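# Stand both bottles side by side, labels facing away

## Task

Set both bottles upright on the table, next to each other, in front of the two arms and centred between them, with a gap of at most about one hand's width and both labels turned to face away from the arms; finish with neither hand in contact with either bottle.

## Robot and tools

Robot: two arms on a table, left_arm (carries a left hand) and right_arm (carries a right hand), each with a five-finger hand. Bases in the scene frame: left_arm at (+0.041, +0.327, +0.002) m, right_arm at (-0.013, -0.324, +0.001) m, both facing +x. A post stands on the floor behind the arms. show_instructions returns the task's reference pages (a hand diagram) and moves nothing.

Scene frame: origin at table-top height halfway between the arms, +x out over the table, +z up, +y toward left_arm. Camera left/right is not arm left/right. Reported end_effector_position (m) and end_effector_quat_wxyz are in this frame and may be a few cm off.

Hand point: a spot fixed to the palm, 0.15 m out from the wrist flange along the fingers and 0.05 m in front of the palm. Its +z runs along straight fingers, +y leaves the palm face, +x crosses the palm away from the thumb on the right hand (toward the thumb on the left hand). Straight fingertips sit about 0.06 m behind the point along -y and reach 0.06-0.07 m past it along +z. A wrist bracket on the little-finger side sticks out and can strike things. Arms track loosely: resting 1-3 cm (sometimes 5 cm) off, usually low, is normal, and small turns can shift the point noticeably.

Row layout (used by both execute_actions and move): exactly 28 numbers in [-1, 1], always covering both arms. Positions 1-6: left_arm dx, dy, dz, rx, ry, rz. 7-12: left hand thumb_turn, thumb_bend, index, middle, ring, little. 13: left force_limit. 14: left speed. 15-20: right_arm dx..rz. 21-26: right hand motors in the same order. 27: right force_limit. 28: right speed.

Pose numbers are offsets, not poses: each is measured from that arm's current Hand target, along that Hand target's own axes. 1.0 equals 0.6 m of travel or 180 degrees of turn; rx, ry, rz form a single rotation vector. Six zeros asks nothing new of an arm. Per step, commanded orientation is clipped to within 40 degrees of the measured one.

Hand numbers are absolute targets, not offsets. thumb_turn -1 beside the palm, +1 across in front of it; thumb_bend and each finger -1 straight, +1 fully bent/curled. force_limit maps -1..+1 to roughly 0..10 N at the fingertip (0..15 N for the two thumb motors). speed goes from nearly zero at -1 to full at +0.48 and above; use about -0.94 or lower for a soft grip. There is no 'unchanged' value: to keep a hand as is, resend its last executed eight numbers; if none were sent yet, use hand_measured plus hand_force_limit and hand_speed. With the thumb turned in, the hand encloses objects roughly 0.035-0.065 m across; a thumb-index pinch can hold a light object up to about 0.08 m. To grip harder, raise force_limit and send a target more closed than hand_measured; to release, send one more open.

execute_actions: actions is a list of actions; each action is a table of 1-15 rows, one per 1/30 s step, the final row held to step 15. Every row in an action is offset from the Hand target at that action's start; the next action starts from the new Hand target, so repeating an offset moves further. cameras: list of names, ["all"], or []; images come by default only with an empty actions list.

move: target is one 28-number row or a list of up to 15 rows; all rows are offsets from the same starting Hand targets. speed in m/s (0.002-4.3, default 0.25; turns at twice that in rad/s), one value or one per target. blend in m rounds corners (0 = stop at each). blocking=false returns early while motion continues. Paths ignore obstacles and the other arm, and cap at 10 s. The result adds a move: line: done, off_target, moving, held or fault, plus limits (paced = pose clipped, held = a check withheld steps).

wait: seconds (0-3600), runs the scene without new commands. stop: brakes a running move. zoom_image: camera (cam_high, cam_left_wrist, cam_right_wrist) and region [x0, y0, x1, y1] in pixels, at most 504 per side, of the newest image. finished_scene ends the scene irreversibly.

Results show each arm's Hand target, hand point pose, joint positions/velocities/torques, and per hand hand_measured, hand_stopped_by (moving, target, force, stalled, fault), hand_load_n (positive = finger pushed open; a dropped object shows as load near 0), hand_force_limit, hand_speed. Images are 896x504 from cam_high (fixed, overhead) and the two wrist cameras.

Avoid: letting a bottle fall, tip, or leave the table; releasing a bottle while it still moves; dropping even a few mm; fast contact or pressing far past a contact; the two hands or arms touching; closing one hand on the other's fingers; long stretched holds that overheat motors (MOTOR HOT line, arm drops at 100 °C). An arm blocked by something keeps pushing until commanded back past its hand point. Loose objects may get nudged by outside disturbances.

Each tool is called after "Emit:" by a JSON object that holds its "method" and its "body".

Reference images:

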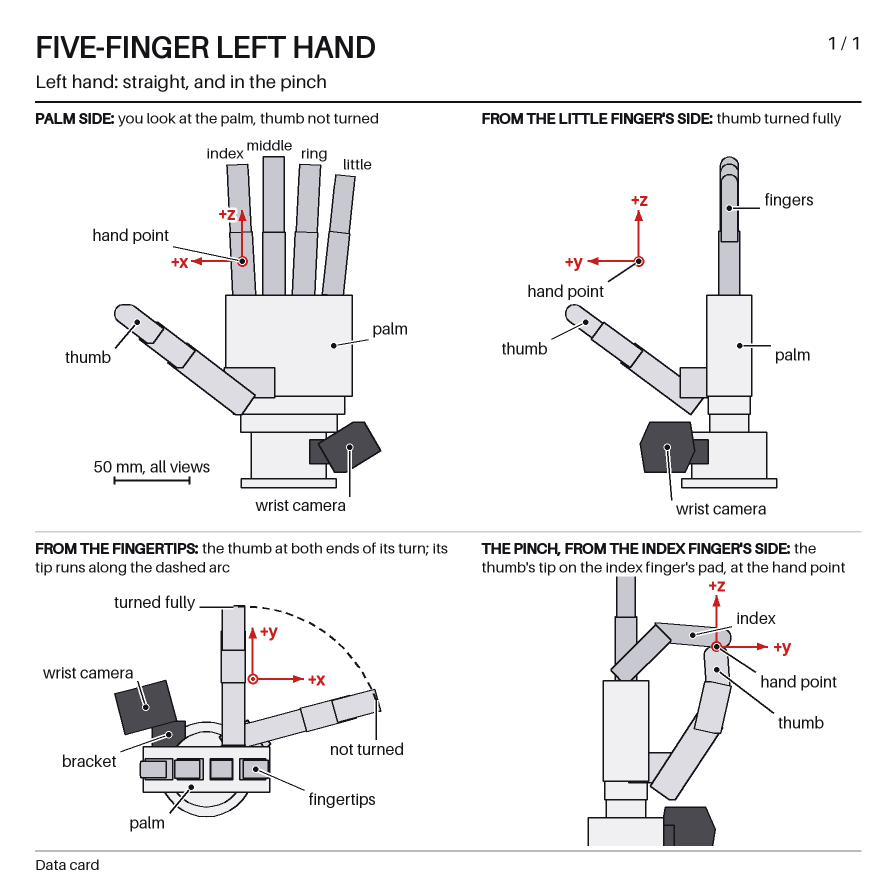

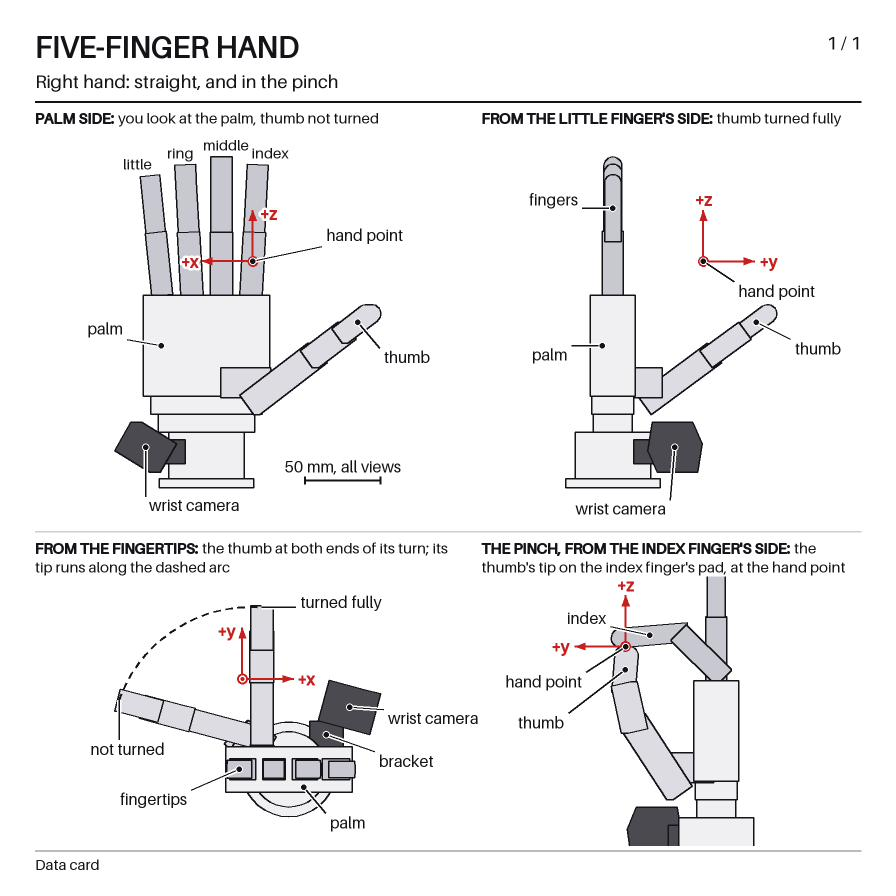

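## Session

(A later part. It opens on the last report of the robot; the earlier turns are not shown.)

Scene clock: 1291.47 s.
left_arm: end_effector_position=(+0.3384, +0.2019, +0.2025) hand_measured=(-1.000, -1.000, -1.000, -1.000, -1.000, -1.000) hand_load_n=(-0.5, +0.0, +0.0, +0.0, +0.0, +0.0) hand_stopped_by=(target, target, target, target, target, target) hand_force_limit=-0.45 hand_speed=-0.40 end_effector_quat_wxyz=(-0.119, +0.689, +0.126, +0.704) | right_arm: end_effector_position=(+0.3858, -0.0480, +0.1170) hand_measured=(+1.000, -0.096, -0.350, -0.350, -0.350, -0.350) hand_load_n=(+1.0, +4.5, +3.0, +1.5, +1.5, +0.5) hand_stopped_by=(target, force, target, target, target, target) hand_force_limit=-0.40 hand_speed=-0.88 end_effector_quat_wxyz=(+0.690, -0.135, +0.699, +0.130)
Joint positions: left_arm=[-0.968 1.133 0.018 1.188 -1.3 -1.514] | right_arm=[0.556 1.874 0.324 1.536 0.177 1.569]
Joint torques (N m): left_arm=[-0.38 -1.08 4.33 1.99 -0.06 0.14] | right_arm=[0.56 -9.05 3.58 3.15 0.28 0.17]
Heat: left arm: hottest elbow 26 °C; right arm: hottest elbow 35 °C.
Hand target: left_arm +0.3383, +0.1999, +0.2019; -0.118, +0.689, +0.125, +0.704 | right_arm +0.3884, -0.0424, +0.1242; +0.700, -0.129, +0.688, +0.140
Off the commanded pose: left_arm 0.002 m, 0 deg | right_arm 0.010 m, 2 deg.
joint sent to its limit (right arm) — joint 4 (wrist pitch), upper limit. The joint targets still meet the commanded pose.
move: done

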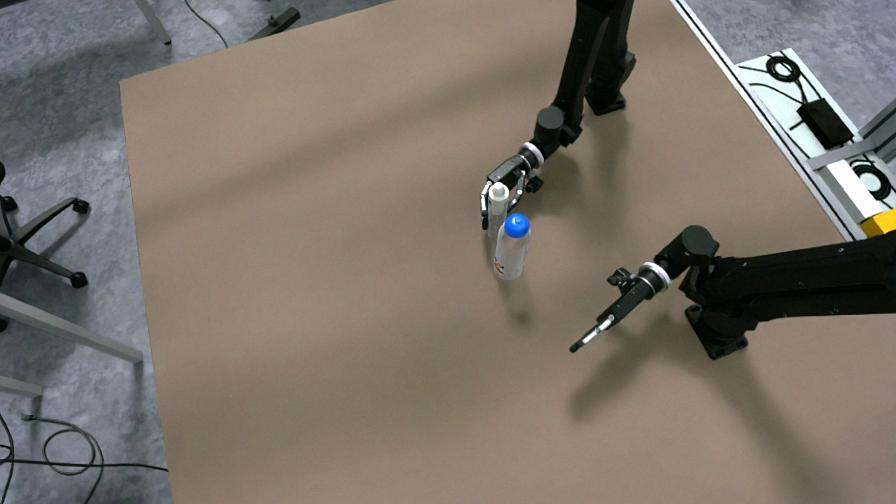

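Emit:
{"method": "move", "body": {"target": [0,0,0,0,0,0,-1,-1,-1,-1,-1,-1,-0.45,-0.4,0.005,0,0,0,0,0,1,0.3,-0.35,-0.35,-0.35,-0.35,-0.4,-0.88], "speed": 0.02}}

Emit:
{"method": "move", "body": {"target": [0,0,0,0,0,0,-1,-1,-1,-1,-1,-1,-0.45,-0.4,0.005,0,0,0,0,0,1,0.3,-0.35,-0.35,-0.35,-0.35,-0.4,-0.88], "speed": 0.02, "cameras": ["cam_high"]}}

Emit:
{"method": "zoom_image", "body": {"camera": "cam_high", "region": [470, 160, 530, 250]}}

Scene clock: 1301.00 s.
left_arm: end_effector_position=(+0.3384, +0.2019, +0.2025) hand_measured=(-1.000, -1.000, -1.000, -1.000, -1.000, -1.000) hand_load_n=(+0.0, +0.0, +0.0, +0.0, +0.0, +0.0) hand_stopped_by=(target, target, target, target, target, target) hand_force_limit=-0.45 hand_speed=-0.40 end_effector_quat_wxyz=(-0.119, +0.689, +0.126, +0.704) | right_arm: end_effector_position=(+0.3857, -0.0481, +0.1141) hand_measured=(+1.000, -0.096, -0.350, -0.350, -0.350, -0.350) hand_load_n=(+0.5, +4.5, +3.0, +1.5, +1.5, +0.5) hand_stopped_by=(target, force, target, target, target, target) hand_force_limit=-0.40 hand_speed=-0.88 end_effector_quat_wxyz=(+0.688, -0.136, +0.701, +0.130)
Joint positions: left_arm=[-0.968 1.133 0.018 1.188 -1.3 -1.514] | right_arm=[0.556 1.881 0.324 1.537 0.177 1.569]
Joint torques (N m): left_arm=[-0.62 -1.08 4.31 1.96 -0.04 0.14] | right_arm=[0.38 -9.17 3.59 3.08 0.27 0.16]
Heat: left arm: hottest elbow 26 °C; right arm: hottest elbow 34 °C.
Hand target: left_arm +0.3383, +0.1999, +0.2019; -0.118, +0.689, +0.125, +0.704 | right_arm +0.3884, -0.0424, +0.1212; +0.700, -0.129, +0.688, +0.140
Off the commanded pose: left_arm 0.002 m, 0 deg | right_arm 0.010 m, 2 deg.
joint sent to its limit (right arm) — joint 4 (wrist pitch), upper limit. The joint targets still meet the commanded pose.
move: done

Scene clock: 1301.57 s.
left_arm: end_effector_position=(+0.3384, +0.2019, +0.2025) hand_measured=(-1.000, -1.000, -1.000, -1.000, -1.000, -1.000) hand_load_n=(+0.0, +0.0, +0.0, +0.0, +0.0, +0.0) hand_stopped_by=(target, target, target, target, target, target) hand_force_limit=-0.45 hand_speed=-0.40 end_effector_quat_wxyz=(-0.119, +0.689, +0.126, +0.704) | right_arm: end_effector_position=(+0.3856, -0.0482, +0.1112) hand_measured=(+1.000, -0.096, -0.350, -0.350, -0.350, -0.350) hand_load_n=(+0.5, +5.0, +3.0, +1.5, +1.5, +0.5) hand_stopped_by=(target, force, target, target, target, target) hand_force_limit=-0.40 hand_speed=-0.88 end_effector_quat_wxyz=(+0.686, -0.137, +0.703, +0.129)
Joint positions: left_arm=[-0.968 1.133 0.018 1.188 -1.3 -1.514] | right_arm=[0.556 1.887 0.324 1.537 0.177 1.569]
Joint torques (N m): left_arm=[-0.26 -0.97 4.37 1.94 -0.05 0.12] | right_arm=[0.32 -9.11 3.56 3.07 0.27 0.17]
Heat: left arm: hottest elbow 26 °C; right arm: hottest elbow 34 °C.
Hand target: left_arm +0.3383, +0.1999, +0.2019; -0.118, +0.689, +0.125, +0.704 | right_arm +0.3884, -0.0423, +0.1182; +0.700, -0.129, +0.688, +0.140
Off the commanded pose: left_arm 0.002 m, 0 deg | right_arm 0.010 m, 3 deg.
joint sent to its limit (right arm) — joint 4 (wrist pitch), upper limit. The joint targets still meet the commanded pose.
move: off_target (right_arm)

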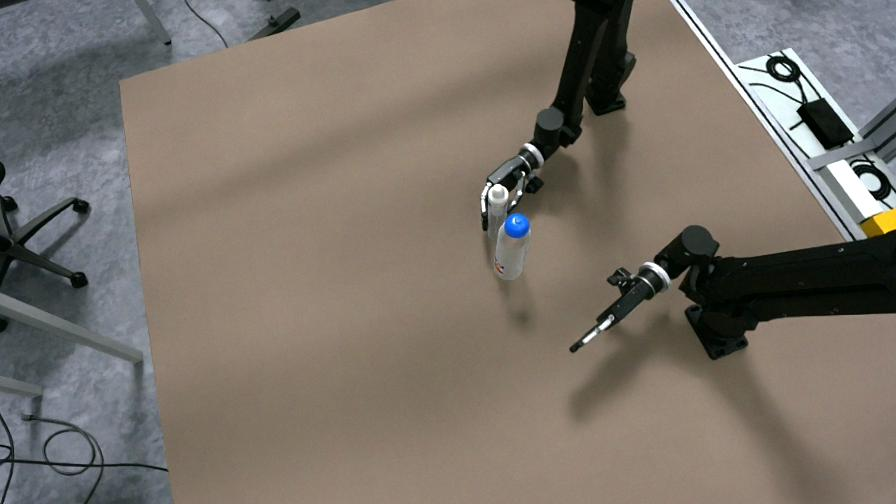

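Scaled by 5.600.

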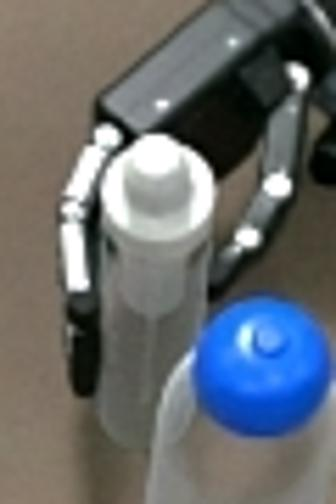

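Emit:
{"method": "move", "body": {"target": [0,0,0,0,0,0,-1,-1,-1,-1,-1,-1,-0.45,-0.4,0.005,0,0,0,0,0,1,0.3,-0.35,-0.35,-0.35,-0.35,-0.4,-0.88], "speed": 0.02}}

Emit:
{"method": "move", "body": {"target": [0,0,0,0,0,0,-1,-1,-1,-1,-1,-1,-0.45,-0.4,0.005,0,0,0,0,0,1,0.3,-0.35,-0.35,-0.35,-0.35,-0.4,-0.88], "speed": 0.02, "cameras": ["cam_high"]}}

Emit:
{"method": "zoom_image", "body": {"camera": "cam_high", "region": [470, 160, 530, 250]}}

Scene clock: 1321.87 s.
left_arm: end_effector_position=(+0.3384, +0.2019, +0.2025) hand_measured=(-1.000, -1.000, -1.000, -1.000, -1.000, -1.000) hand_load_n=(+0.0, +0.0, +0.0, +0.0, +0.0, +0.0) hand_stopped_by=(target, target, target, target, target, target) hand_force_limit=-0.45 hand_speed=-0.40 end_effector_quat_wxyz=(-0.119, +0.689, +0.126, +0.704) | right_arm: end_effector_position=(+0.3855, -0.0483, +0.1082) hand_measured=(+1.000, -0.096, -0.350, -0.350, -0.350, -0.350) hand_load_n=(+1.0, +4.5, +3.0, +1.5, +1.5, +0.5) hand_stopped_by=(target, force, target, target, target, target) hand_force_limit=-0.40 hand_speed=-0.88 end_effector_quat_wxyz=(+0.684, -0.137, +0.705, +0.128)
Joint positions: left_arm=[-0.968 1.133 0.018 1.188 -1.3 -1.514] | right_arm=[0.556 1.894 0.324 1.537 0.177 1.57]
Joint torques (N m): left_arm=[-0.5 -1.08 4.37 1.94 -0.04 0.13] | right_arm=[0.38 -9.11 3.56 3.11 0.25 0.15]
Motor temperatures (°C): left_arm=[21 25 26 20 19 18] | right_arm=[21 26 32 20 18 21]
Heat: left arm: hottest elbow 26 °C; right arm: hottest elbow 32 °C.
Hand target: left_arm +0.3383, +0.1999, +0.2019; -0.118, +0.689, +0.125, +0.704 | right_arm +0.3885, -0.0423, +0.1152; +0.700, -0.129, +0.688, +0.140
Off the commanded pose: left_arm 0.002 m, 0 deg | right_arm 0.010 m, 3 deg.
joint sent to its limit (right arm) — joint 4 (wrist pitch), upper limit. The joint targets still meet the commanded pose.
move: off_target (right_arm)

Scene clock: 1322.60 s.
left_arm: end_effector_position=(+0.3384, +0.2019, +0.2025) hand_measured=(-1.000, -1.000, -1.000, -1.000, -1.000, -1.000) hand_load_n=(+0.0, +0.0, +0.0, +0.0, +0.0, -0.5) hand_stopped_by=(target, target, target, target, target, target) hand_force_limit=-0.45 hand_speed=-0.40 end_effector_quat_wxyz=(-0.119, +0.689, +0.126, +0.704) | right_arm: end_effector_position=(+0.3853, -0.0484, +0.1052) hand_measured=(+1.000, -0.096, -0.350, -0.350, -0.350, -0.350) hand_load_n=(+1.0, +5.0, +3.0, +1.5, +1.5, +1.0) hand_stopped_by=(target, force, target, target, target, target) hand_force_limit=-0.40 hand_speed=-0.88 end_effector_quat_wxyz=(+0.681, -0.138, +0.707, +0.128)
Joint positions: left_arm=[-0.968 1.133 0.018 1.188 -1.3 -1.514] | right_arm=[0.556 1.9 0.324 1.537 0.177 1.57]
Joint torques (N m): left_arm=[-0.56 -0.97 4.36 1.91 -0.06 0.12] | right_arm=[0.44 -9 3.54 3.08 0.25 0.16]
Heat: left arm: hottest elbow 26 °C; right arm: hottest elbow 32 °C.
Hand target: left_arm +0.3383, +0.1999, +0.2019; -0.118, +0.689, +0.125, +0.704 | right_arm +0.3885, -0.0422, +0.1122; +0.700, -0.129, +0.688, +0.140
Off the commanded pose: left_arm 0.002 m, 0 deg | right_arm 0.010 m, 4 deg.
joint sent to its limit (right arm) — joint 4 (wrist pitch), upper limit. The joint targets still meet the commanded pose.
move: off_target (right_arm)

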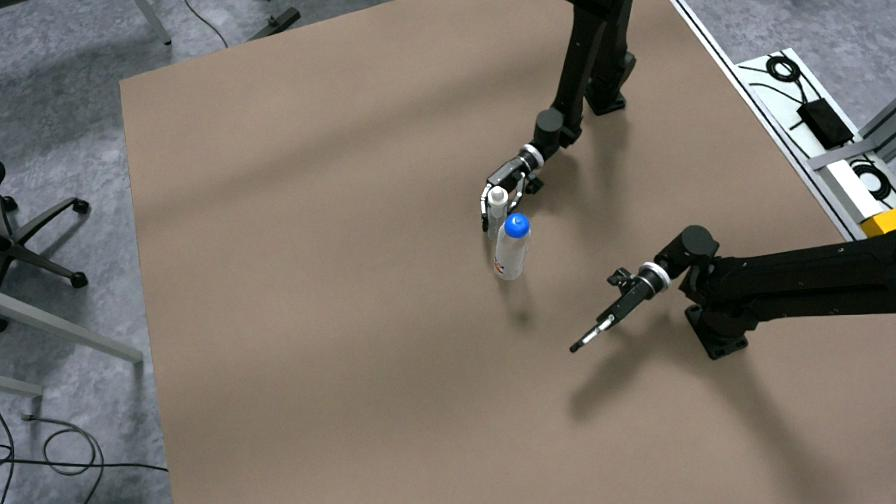

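Scaled by 5.600.

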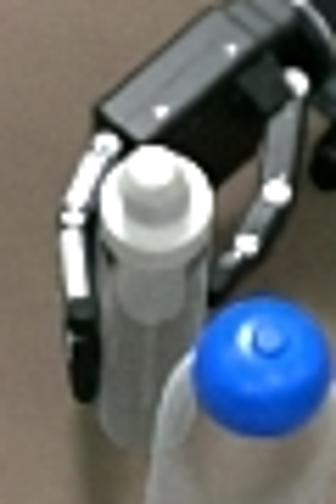

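Emit:
{"method": "zoom_image", "body": {"camera": "cam_high", "region": [480, 215, 510, 245]}}

Scaled by 16.800.

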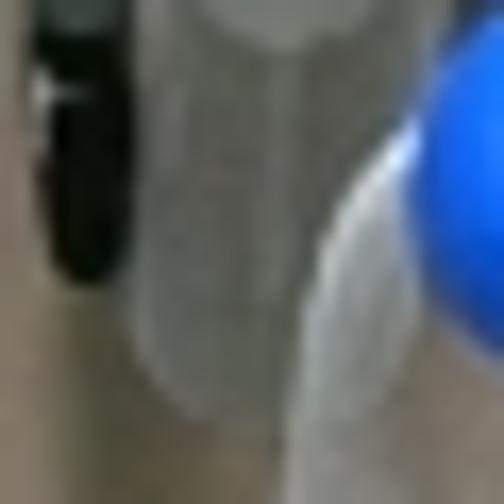

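Emit:
{"method": "move", "body": {"target": [0,0,0,0,0,0,-1,-1,-1,-1,-1,-1,-0.45,-0.4,-0.005,-0.0026,0.0241,0,0,0,1,0.3,-0.35,-0.35,-0.35,-0.35,-0.4,-0.88], "speed": 0.03, "cameras": ["cam_high"]}}

Emit:
{"method": "zoom_image", "body": {"camera": "cam_high", "region": [470, 160, 530, 250]}}

Scene clock: 1342.60 s.
left_arm: end_effector_position=(+0.3384, +0.2019, +0.2025) hand_measured=(-1.000, -1.000, -1.000, -1.000, -1.000, -1.000) hand_load_n=(+0.0, +0.0, +0.0, +0.0, +0.0, +0.0) hand_stopped_by=(target, target, target, target, target, target) hand_force_limit=-0.45 hand_speed=-0.40 end_effector_quat_wxyz=(-0.119, +0.689, +0.126, +0.704) | right_arm: end_effector_position=(+0.3972, -0.0395, +0.1091) hand_measured=(+1.000, -0.096, -0.350, -0.350, -0.350, -0.350) hand_load_n=(+1.0, +4.5, +3.0, +1.5, +1.5, +0.5) hand_stopped_by=(target, force, target, target, target, target) hand_force_limit=-0.40 hand_speed=-0.88 end_effector_quat_wxyz=(+0.689, -0.137, +0.699, +0.133)
Joint positions: left_arm=[-0.968 1.133 0.018 1.188 -1.3 -1.514] | right_arm=[0.556 1.917 0.367 1.537 0.171 1.57]
Joint torques (N m): left_arm=[-0.56 -0.97 4.42 1.98 -0.04 0.13] | right_arm=[-0.79 -9.47 3.49 3.11 0.01 0.14]
Heat: left arm: hottest elbow 26 °C; right arm: hottest elbow 31 °C.
Hand target: left_arm +0.3383, +0.1999, +0.2019; -0.118, +0.689, +0.125, +0.704 | right_arm +0.4025, -0.0383, +0.1155; +0.700, -0.129, +0.688, +0.140
Off the commanded pose: left_arm 0.002 m, 0 deg | right_arm 0.008 m, 2 deg.
joint sent to its limit (right arm) — joint 4 (wrist pitch), upper limit. The joint targets still meet the commanded pose.
move: done

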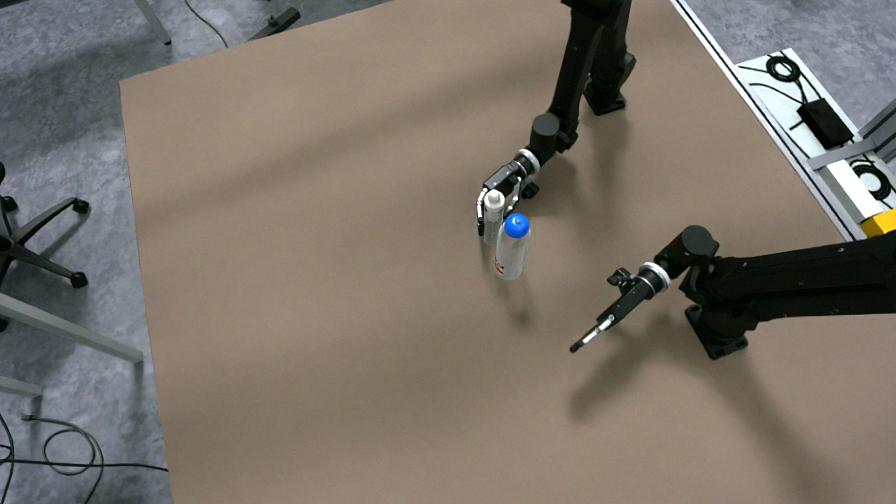

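Scaled by 5.600.

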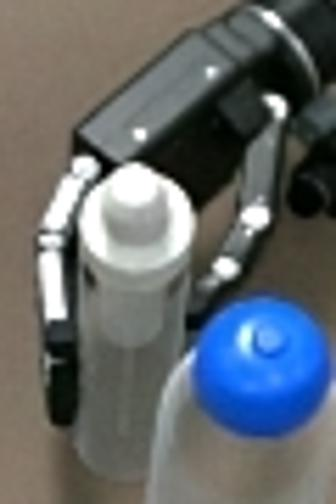

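Emit:
{"method": "move", "body": {"target": [0,0,0,0,0,0,-1,-1,-1,-1,-1,-1,-0.45,-0.4,0.0083,0,0,0,0,0,1,0.3,-0.35,-0.35,-0.35,-0.35,-0.4,-0.88], "speed": 0.02}}

Emit:
{"method": "move", "body": {"target": [0,0,0,0,0,0,-1,-1,-1,-1,-1,-1,-0.45,-0.4,0.005,0,0,0,0,0,1,0.3,-0.35,-0.35,-0.35,-0.35,-0.4,-0.88], "speed": 0.02}}

Emit:
{"method": "move", "body": {"target": [0,0,0,0,0,0,-1,-1,-1,-1,-1,-1,-0.45,-0.4,0.005,0,0,0,0,0,1,0.3,-0.35,-0.35,-0.35,-0.35,-0.4,-0.88], "speed": 0.02, "cameras": ["cam_high"]}}

Emit:
{"method": "zoom_image", "body": {"camera": "cam_high", "region": [470, 160, 530, 250]}}

Scene clock: 1349.33 s.
left_arm: end_effector_position=(+0.3384, +0.2019, +0.2025) hand_measured=(-1.000, -1.000, -1.000, -1.000, -1.000, -1.000) hand_load_n=(+0.0, +0.0, +0.0, +0.0, +0.0, +0.0) hand_stopped_by=(target, target, target, target, target, target) hand_force_limit=-0.45 hand_speed=-0.40 end_effector_quat_wxyz=(-0.119, +0.689, +0.126, +0.704) | right_arm: end_effector_position=(+0.3969, -0.0396, +0.1037) hand_measured=(+1.000, -0.096, -0.350, -0.350, -0.350, -0.350) hand_load_n=(+1.0, +4.5, +3.0, +1.5, +1.5, +0.5) hand_stopped_by=(target, force, target, target, target, target) hand_force_limit=-0.40 hand_speed=-0.88 end_effector_quat_wxyz=(+0.686, -0.138, +0.702, +0.132)
Joint positions: left_arm=[-0.968 1.133 0.018 1.188 -1.3 -1.514] | right_arm=[0.556 1.929 0.367 1.537 0.17 1.57]
Joint torques (N m): left_arm=[-0.38 -0.91 4.31 1.84 -0.05 0.13] | right_arm=[-0.73 -9.64 3.56 3.1 0.02 0.16]
Heat: left arm: hottest elbow 26 °C; right arm: hottest elbow 31 °C.
Hand target: left_arm +0.3383, +0.1999, +0.2019; -0.118, +0.689, +0.125, +0.704 | right_arm +0.4026, -0.0382, +0.1106; +0.700, -0.129, +0.688, +0.140
Off the commanded pose: left_arm 0.002 m, 0 deg | right_arm 0.009 m, 3 deg.
joint sent to its limit (right arm) — joint 4 (wrist pitch), upper limit. The joint targets still meet the commanded pose.
move: off_target (right_arm)

Scene clock: 1349.97 s.
left_arm: end_effector_position=(+0.3384, +0.2019, +0.2025) hand_measured=(-1.000, -1.000, -1.000, -1.000, -1.000, -1.000) hand_load_n=(+0.0, +0.0, +0.0, +0.0, +0.0, +0.0) hand_stopped_by=(target, target, target, target, target, target) hand_force_limit=-0.45 hand_speed=-0.40 end_effector_quat_wxyz=(-0.119, +0.689, +0.126, +0.704) | right_arm: end_effector_position=(+0.3968, -0.0397, +0.1007) hand_measured=(+1.000, -0.096, -0.350, -0.350, -0.350, -0.350) hand_load_n=(+1.0, +4.5, +2.5, +1.5, +1.5, +0.5) hand_stopped_by=(target, force, target, target, target, target) hand_force_limit=-0.40 hand_speed=-0.88 end_effector_quat_wxyz=(+0.684, -0.139, +0.704, +0.131)
Joint positions: left_arm=[-0.968 1.133 0.018 1.188 -1.3 -1.514] | right_arm=[0.556 1.935 0.367 1.537 0.17 1.57]
Joint torques (N m): left_arm=[-0.44 -0.85 4.31 1.96 -0.05 0.13] | right_arm=[-0.79 -9.7 3.6 3.1 0.01 0.15]
Heat: left arm: hottest elbow 26 °C; right arm: hottest elbow 31 °C.
Hand target: left_arm +0.3383, +0.1999, +0.2019; -0.118, +0.689, +0.125, +0.704 | right_arm +0.4027, -0.0382, +0.1076; +0.700, -0.129, +0.688, +0.140
Off the commanded pose: left_arm 0.002 m, 0 deg | right_arm 0.009 m, 3 deg.
joint sent to its limit (right arm) — joint 4 (wrist pitch), upper limit. The joint targets still meet the commanded pose.
move: off_target (right_arm)

Scene clock: 1350.67 s.
left_arm: end_effector_position=(+0.3384, +0.2019, +0.2025) hand_measured=(-1.000, -1.000, -1.000, -1.000, -1.000, -1.000) hand_load_n=(+0.0, +0.0, +0.0, +0.0, +0.0, +0.0) hand_stopped_by=(target, target, target, target, target, target) hand_force_limit=-0.45 hand_speed=-0.40 end_effector_quat_wxyz=(-0.119, +0.689, +0.126, +0.704) | right_arm: end_effector_position=(+0.3977, -0.0390, +0.0996) hand_measured=(+1.000, -0.096, -0.350, -0.350, -0.350, -0.350) hand_load_n=(+1.0, +4.5, +3.0, +1.5, +1.5, +0.5) hand_stopped_by=(target, force, target, target, target, target) hand_force_limit=-0.40 hand_speed=-0.88 end_effector_quat_wxyz=(+0.683, -0.139, +0.705, +0.131)
Joint positions: left_arm=[-0.968 1.133 0.018 1.188 -1.3 -1.514] | right_arm=[0.556 1.94 0.37 1.538 0.17 1.571]
Joint torques (N m): left_arm=[-0.21 -0.91 4.37 1.91 -0.06 0.12] | right_arm=[-0.73 -9.47 3.32 3.07 0.01 0.14]
Heat: left arm: hottest elbow 26 °C; right arm: hottest elbow 31 °C.
Hand target: left_arm +0.3383, +0.1999, +0.2019; -0.118, +0.689, +0.125, +0.704 | right_arm +0.4026, -0.0381, +0.1044; +0.700, -0.129, +0.688, +0.140
Off the commanded pose: left_arm 0.002 m, 0 deg | right_arm 0.007 m, 3 deg.
joint sent to its limit (right arm) — joint 4 (wrist pitch), upper limit. The joint targets still meet the commanded pose.
move: off_target (right_arm)

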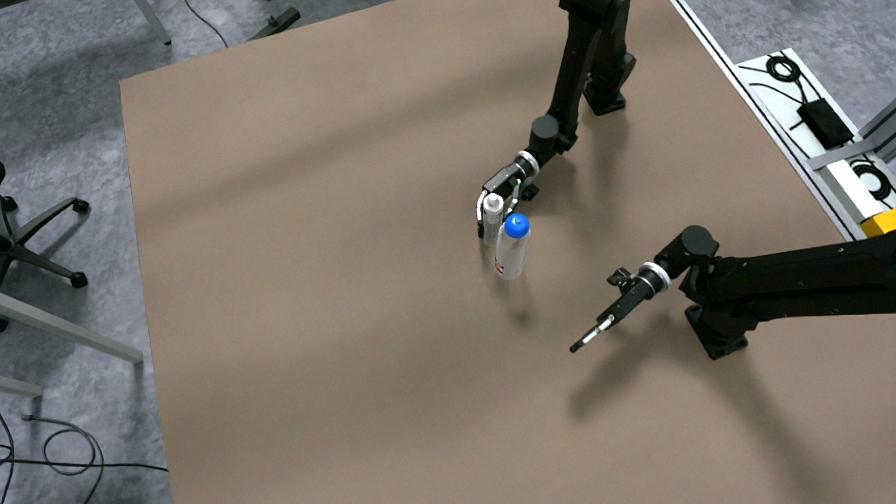

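Scaled by 5.600.

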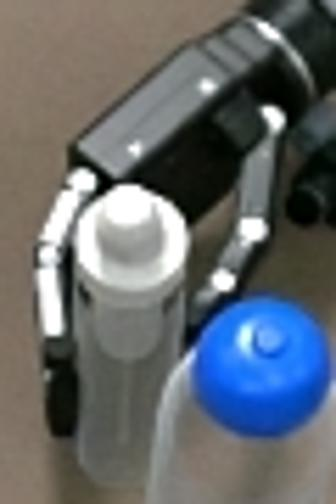

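Emit:
{"method": "move", "body": {"target": [0,0,0,0,0,0,-1,-1,-1,-1,-1,-1,-0.45,-0.4,0.0067,0,0,0,0,0,1,0.3,-0.35,-0.35,-0.35,-0.35,-0.4,-0.88], "speed": 0.02}}

Emit:
{"method": "move", "body": {"target": [0,0,0,0,0,0,-1,-1,-1,-1,-1,-1,-0.45,-0.4,0.0067,0,0,0,0,0,1,0.3,-0.35,-0.35,-0.35,-0.35,-0.4,-0.88], "speed": 0.02, "cameras": ["cam_high","cam_right_wrist"]}}

Emit:
{"method": "zoom_image", "body": {"camera": "cam_high", "region": [470, 160, 530, 250]}}

Scene clock: 1368.27 s.
left_arm: end_effector_position=(+0.3384, +0.2019, +0.2025) hand_measured=(-1.000, -1.000, -1.000, -1.000, -1.000, -1.000) hand_load_n=(+0.0, +0.0, +0.0, +0.0, +0.0, +0.0) hand_stopped_by=(target, target, target, target, target, target) hand_force_limit=-0.45 hand_speed=-0.40 end_effector_quat_wxyz=(-0.119, +0.689, +0.126, +0.704) | right_arm: end_effector_position=(+0.3986, -0.0386, +0.0994) hand_measured=(+1.000, -0.096, -0.350, -0.350, -0.350, -0.350) hand_load_n=(+1.0, +4.5, +3.0, +1.5, +1.5, +0.5) hand_stopped_by=(target, force, target, target, target, target) hand_force_limit=-0.40 hand_speed=-0.88 end_effector_quat_wxyz=(+0.684, -0.138, +0.704, +0.133)
Joint positions: left_arm=[-0.968 1.133 0.018 1.188 -1.3 -1.514] | right_arm=[0.556 1.946 0.374 1.543 0.17 1.574]
Joint torques (N m): left_arm=[-0.21 -1.08 4.33 1.95 -0.04 0.13] | right_arm=[-0.85 -9.41 3.14 2.84 0.01 0.15]
Heat: left arm: hottest elbow 26 °C; right arm: hottest elbow 31 °C.
Hand target: left_arm +0.3383, +0.1999, +0.2019; -0.118, +0.689, +0.125, +0.704 | right_arm +0.4027, -0.0380, +0.1005; +0.700, -0.129, +0.688, +0.140
Off the commanded pose: left_arm 0.002 m, 0 deg | right_arm 0.004 m, 3 deg.
joint sent to its limit (right arm) — joint 4 (wrist pitch), upper limit. The joint targets still meet the commanded pose.
move: off_target (right_arm)

Scene clock: 1369.37 s.
left_arm: end_effector_position=(+0.3384, +0.2019, +0.2025) hand_measured=(-1.000, -1.000, -1.000, -1.000, -1.000, -1.000) hand_load_n=(+0.0, +0.0, +0.0, +0.0, +0.0, +0.0) hand_stopped_by=(target, target, target, target, target, target) hand_force_limit=-0.45 hand_speed=-0.40 end_effector_quat_wxyz=(-0.119, +0.689, +0.126, +0.704) | right_arm: end_effector_position=(+0.3993, -0.0383, +0.0991) hand_measured=(+1.000, -0.096, -0.350, -0.350, -0.350, -0.350) hand_load_n=(+1.0, +4.5, +3.0, +1.5, +1.5, +0.5) hand_stopped_by=(target, force, target, target, target, target) hand_force_limit=-0.40 hand_speed=-0.88 end_effector_quat_wxyz=(+0.685, -0.136, +0.703, +0.134)
Joint positions: left_arm=[-0.968 1.133 0.018 1.188 -1.3 -1.514] | right_arm=[0.556 1.952 0.377 1.549 0.17 1.577]
Joint torques (N m): left_arm=[-0.5 -1.2 4.38 1.88 -0.06 0.12] | right_arm=[-0.73 -9.11 2.93 2.65 0.02 0.11]
Heat: left arm: hottest elbow 26 °C; right arm: hottest elbow 31 °C.
Hand target: left_arm +0.3383, +0.1999, +0.2019; -0.118, +0.689, +0.125, +0.704 | right_arm +0.4028, -0.0379, +0.0964; +0.700, -0.129, +0.688, +0.140
Off the commanded pose: left_arm 0.002 m, 0 deg | right_arm 0.004 m, 3 deg.
joint sent to its limit (right arm) — joint 4 (wrist pitch), upper limit. The joint targets still meet the commanded pose.
move: off_target (right_arm)
cam_right_wrist: T_world_to_cam=[[-0.40033, 0.89167, -0.21133, 0.21297], [-0.4673, -0.00026, 0.8841, 0.10951], [0.78827, 0.45269, 0.41678, -0.22001]] pos_world=[0.30986, -0.09028, 0.03988]

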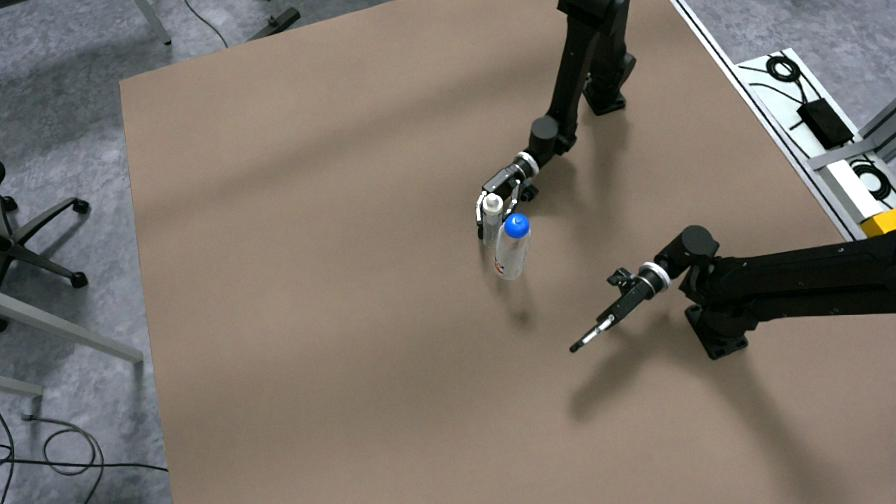

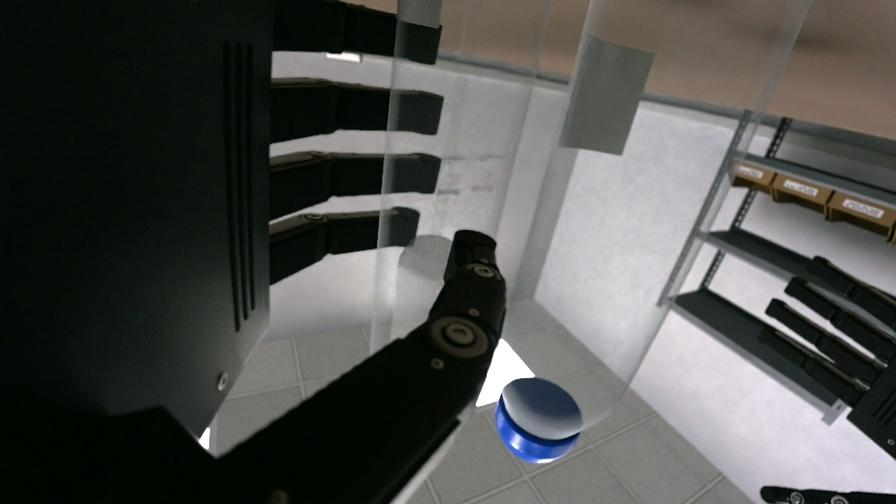

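Scaled by 5.600.

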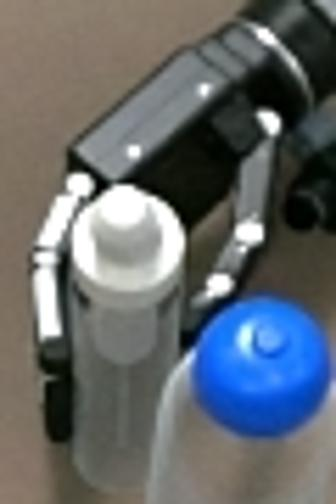

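Emit:
{"method": "move", "body": {"target": [0,0,0,0,0,0,-1,-1,-1,-1,-1,-1,-0.45,-0.4,-0.010,0,0,0,0,0,1,0.3,-0.35,-0.35,-0.35,-0.35,-0.4,-0.88], "speed": 0.02}}

Scene clock: 1375.30 s.
left_arm: end_effector_position=(+0.3384, +0.2019, +0.2025) hand_measured=(-1.000, -1.000, -1.000, -1.000, -1.000, -1.000) hand_load_n=(+0.0, +0.0, +0.0, +0.0, +0.0, +0.0) hand_stopped_by=(target, target, target, target, target, target) hand_force_limit=-0.45 hand_speed=-0.40 end_effector_quat_wxyz=(-0.119, +0.689, +0.126, +0.704) | right_arm: end_effector_position=(+0.3993, -0.0384, +0.0991) hand_measured=(+1.000, -0.096, -0.350, -0.350, -0.350, -0.350) hand_load_n=(+1.5, +4.5, +3.0, +1.5, +1.5, +0.5) hand_stopped_by=(target, force, target, target, target, target) hand_force_limit=-0.40 hand_speed=-0.88 end_effector_quat_wxyz=(+0.685, -0.136, +0.703, +0.134)
Joint positions: left_arm=[-0.968 1.133 0.018 1.188 -1.3 -1.514] | right_arm=[0.556 1.952 0.377 1.549 0.17 1.578]
Joint torques (N m): left_arm=[-0.44 -1.26 4.42 1.96 -0.06 0.14] | right_arm=[-0.79 -10.11 2.84 2.65 0.02 0.1]
Heat: left arm: hottest elbow 26 °C; right arm: hottest elbow 30 °C.
Hand target: left_arm +0.3383, +0.1999, +0.2019; -0.118, +0.689, +0.125, +0.704 | right_arm +0.4027, -0.0380, +0.1024; +0.700, -0.129, +0.688, +0.140
Off the commanded pose: left_arm 0.002 m, 0 deg | right_arm 0.005 m, 3 deg.
joint sent to its limit (right arm) — joint 4 (wrist pitch), upper limit. The joint targets still meet the commanded pose.
move: off_target (right_arm)

Emit:
{"method": "move", "body": {"target": [0,0,0,0,0,0,-1,-1,-1,-1,-1,-1,-0.45,-0.4,0,0,0,0,0,0,1,-0.18,-0.35,-0.35,-0.35,-0.35,-0.4,-0.9], "speed": 0.02, "cameras": ["cam_high","cam_right_wrist"]}}

Emit:
{"method": "zoom_image", "body": {"camera": "cam_high", "region": [470, 160, 530, 250]}}

Scene clock: 1380.60 s.
left_arm: end_effector_position=(+0.3384, +0.2019, +0.2025) hand_measured=(-1.000, -1.000, -1.000, -1.000, -1.000, -1.000) hand_load_n=(+0.0, +0.0, +0.0, +0.0, +0.0, +0.0) hand_stopped_by=(target, target, target, target, target, target) hand_force_limit=-0.45 hand_speed=-0.40 end_effector_quat_wxyz=(-0.119, +0.689, +0.126, +0.704) | right_arm: end_effector_position=(+0.3993, -0.0384, +0.0991) hand_measured=(+1.000, -0.180, -0.350, -0.350, -0.350, -0.350) hand_load_n=(+0.0, +0.0, +0.0, +0.5, +0.0, +0.0) hand_stopped_by=(target, target, target, target, target, target) hand_force_limit=-0.40 hand_speed=-0.90 end_effector_quat_wxyz=(+0.685, -0.136, +0.703, +0.134)
Joint positions: left_arm=[-0.968 1.133 0.018 1.188 -1.3 -1.514] | right_arm=[0.556 1.952 0.377 1.549 0.17 1.578]
Joint torques (N m): left_arm=[-0.5 -1.08 4.41 1.92 -0.04 0.13] | right_arm=[-0.79 -10.17 2.85 2.62 0.03 0.1]
Heat: left arm: hottest elbow 26 °C; right arm: hottest elbow 30 °C.
Hand target: left_arm +0.3383, +0.1999, +0.2019; -0.118, +0.689, +0.125, +0.704 | right_arm +0.4027, -0.0380, +0.1024; +0.700, -0.129, +0.688, +0.140
Off the commanded pose: left_arm 0.002 m, 0 deg | right_arm 0.005 m, 3 deg.
joint sent to its limit (right arm) — joint 4 (wrist pitch), upper limit. The joint targets still meet the commanded pose.
move: done
cam_right_wrist: T_world_to_cam=[[-0.40037, 0.89174, -0.21098, 0.21299], [-0.4672, -0.00058, 0.88415, 0.10936], [0.78831, 0.45255, 0.41685, -0.22007]] pos_world=[0.30986, -0.09027, 0.03998]

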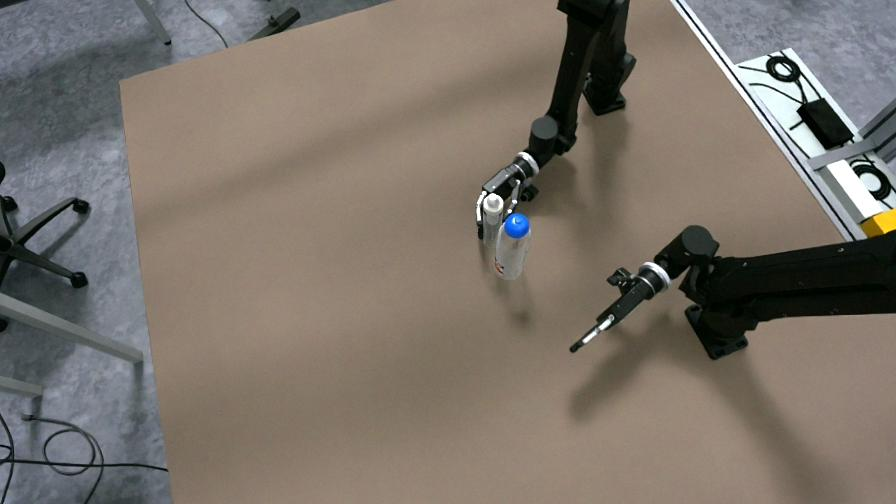

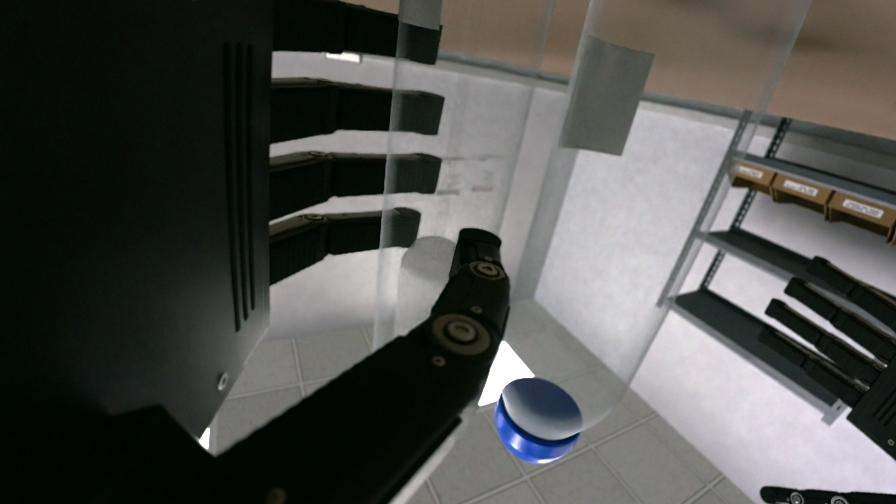

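Scaled by 5.600.

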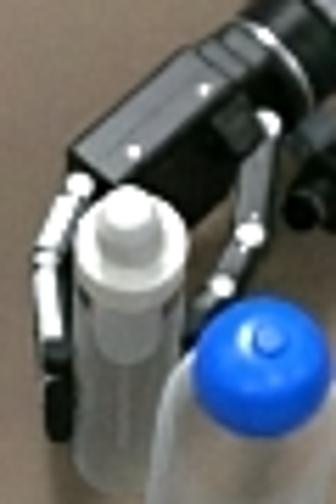

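Emit:
{"method": "move", "body": {"target": [0,0,0,0,0,0,-1,-1,-1,-1,-1,-1,-0.45,-0.4,0,0,0,0,0,0,1,-0.3,-0.35,-0.35,-0.35,-0.35,-0.4,-0.88], "speed": 0.02, "cameras": ["cam_high","cam_right_wrist"]}}

Emit:
{"method": "zoom_image", "body": {"camera": "cam_high", "region": [470, 160, 530, 250]}}

Scene clock: 1383.43 s.
left_arm: end_effector_position=(+0.3384, +0.2019, +0.2025) hand_measured=(-1.000, -1.000, -1.000, -1.000, -1.000, -1.000) hand_load_n=(+0.0, +0.0, +0.0, +0.0, +0.0, +0.0) hand_stopped_by=(target, target, target, target, target, target) hand_force_limit=-0.45 hand_speed=-0.40 end_effector_quat_wxyz=(-0.119, +0.689, +0.126, +0.704) | right_arm: end_effector_position=(+0.3993, -0.0384, +0.0991) hand_measured=(+1.000, -0.300, -0.350, -0.350, -0.350, -0.350) hand_load_n=(+0.0, +0.0, +0.0, +0.0, +0.0, +0.0) hand_stopped_by=(target, target, target, target, target, target) hand_force_limit=-0.40 hand_speed=-0.88 end_effector_quat_wxyz=(+0.685, -0.136, +0.703, +0.134)
Joint positions: left_arm=[-0.968 1.133 0.018 1.188 -1.3 -1.514] | right_arm=[0.556 1.952 0.377 1.549 0.17 1.578]
Joint torques (N m): left_arm=[-0.44 -1.08 4.38 1.99 -0.05 0.14] | right_arm=[-0.79 -10.11 2.81 2.66 0.03 0.09]
Heat: left arm: hottest elbow 26 °C; right arm: hottest elbow 30 °C.
Hand target: left_arm +0.3383, +0.1999, +0.2019; -0.118, +0.689, +0.125, +0.704 | right_arm +0.4027, -0.0380, +0.1024; +0.700, -0.129, +0.688, +0.140
Off the commanded pose: left_arm 0.002 m, 0 deg | right_arm 0.005 m, 3 deg.
joint sent to its limit (right arm) — joint 4 (wrist pitch), upper limit. The joint targets still meet the commanded pose.
move: done
cam_right_wrist: T_world_to_cam=[[-0.40037, 0.89174, -0.21098, 0.21299], [-0.4672, -0.00058, 0.88415, 0.10936], [0.78831, 0.45255, 0.41685, -0.22007]] pos_world=[0.30986, -0.09027, 0.03998]

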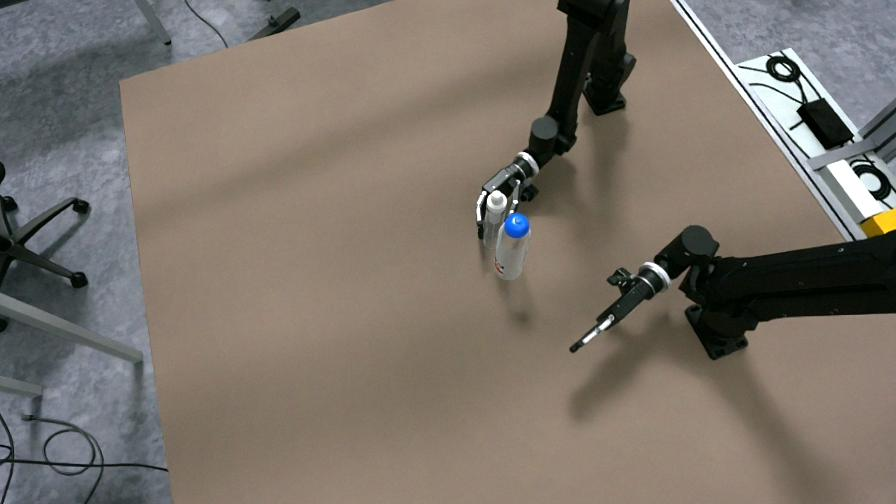

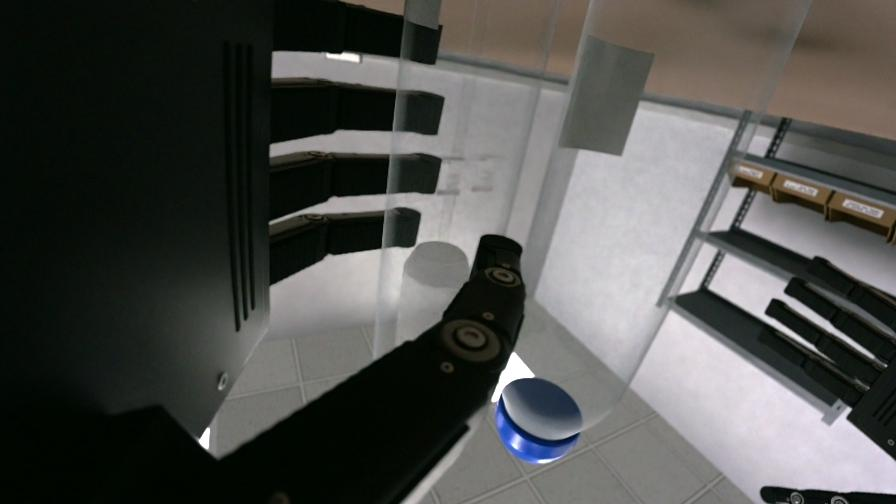

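Scaled by 5.600.

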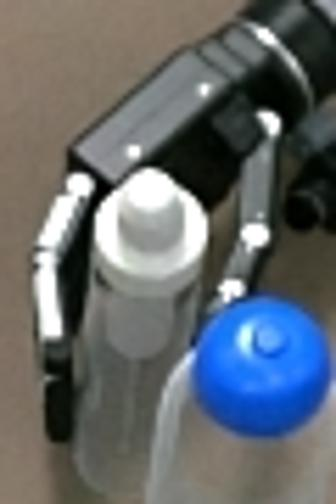

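Emit:
{"method": "move", "body": {"target": [0,0,0,0,0,0,-1,-1,-1,-1,-1,-1,-0.45,-0.4,0,0,0,0,0,0,1,-0.6,-0.35,-0.35,-0.35,-0.35,-0.4,-0.85], "speed": 0.02, "cameras": ["cam_high","cam_right_wrist"]}}

Emit:
{"method": "zoom_image", "body": {"camera": "cam_high", "region": [470, 160, 530, 250]}}

Scene clock: 1390.03 s.
left_arm: end_effector_position=(+0.3384, +0.2019, +0.2025) hand_measured=(-1.000, -1.000, -1.000, -1.000, -1.000, -1.000) hand_load_n=(+0.0, +0.0, +0.0, +0.0, +0.0, +0.0) hand_stopped_by=(target, target, target, target, target, target) hand_force_limit=-0.45 hand_speed=-0.40 end_effector_quat_wxyz=(-0.119, +0.689, +0.126, +0.704) | right_arm: end_effector_position=(+0.3993, -0.0384, +0.0991) hand_measured=(+1.000, -0.600, -0.350, -0.350, -0.350, -0.350) hand_load_n=(+0.0, +0.0, +0.0, +0.0, +0.0, +0.5) hand_stopped_by=(target, target, target, target, target, target) hand_force_limit=-0.40 hand_speed=-0.85 end_effector_quat_wxyz=(+0.685, -0.136, +0.703, +0.134)
Joint positions: left_arm=[-0.968 1.133 0.018 1.188 -1.3 -1.514] | right_arm=[0.556 1.952 0.377 1.549 0.17 1.578]
Joint torques (N m): left_arm=[-0.26 -1.03 4.34 1.94 -0.05 0.12] | right_arm=[-0.85 -10.17 2.82 2.63 0.03 0.11]
Heat: left arm: hottest elbow 26 °C; right arm: hottest elbow 30 °C.
Hand target: left_arm +0.3383, +0.1999, +0.2019; -0.118, +0.689, +0.125, +0.704 | right_arm +0.4027, -0.0380, +0.1024; +0.700, -0.129, +0.688, +0.140
Off the commanded pose: left_arm 0.002 m, 0 deg | right_arm 0.005 m, 3 deg.
joint sent to its limit (right arm) — joint 4 (wrist pitch), upper limit. The joint targets still meet the commanded pose.
move: done
cam_right_wrist: T_world_to_cam=[[-0.40037, 0.89174, -0.21098, 0.21299], [-0.4672, -0.00058, 0.88415, 0.10936], [0.78831, 0.45255, 0.41685, -0.22007]] pos_world=[0.30986, -0.09027, 0.03998]

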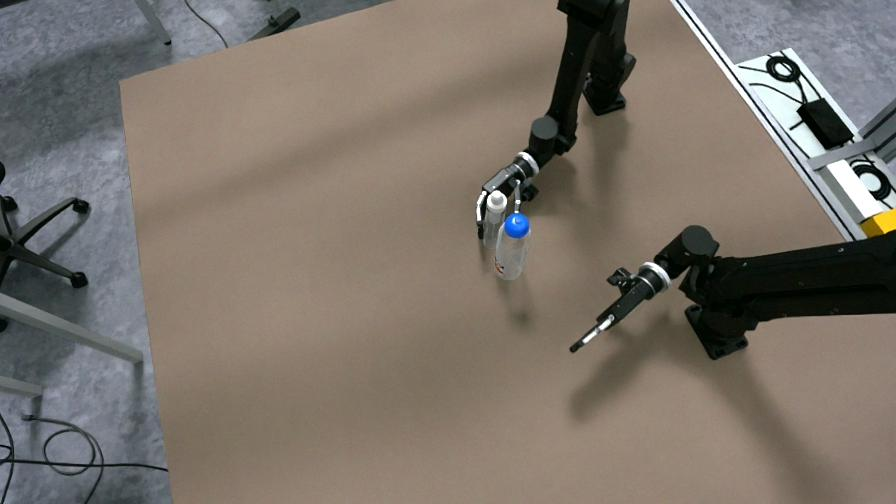

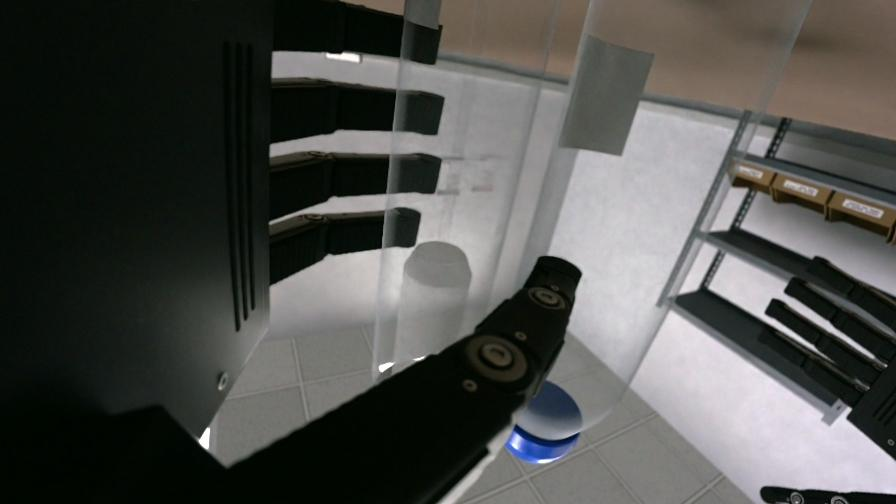

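Scaled by 5.600.

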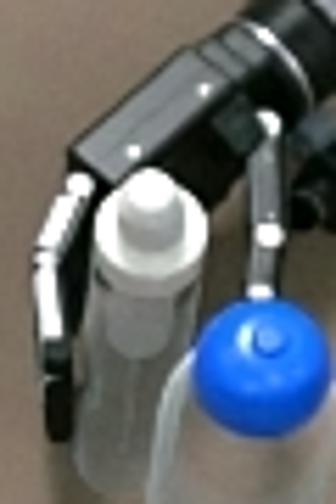

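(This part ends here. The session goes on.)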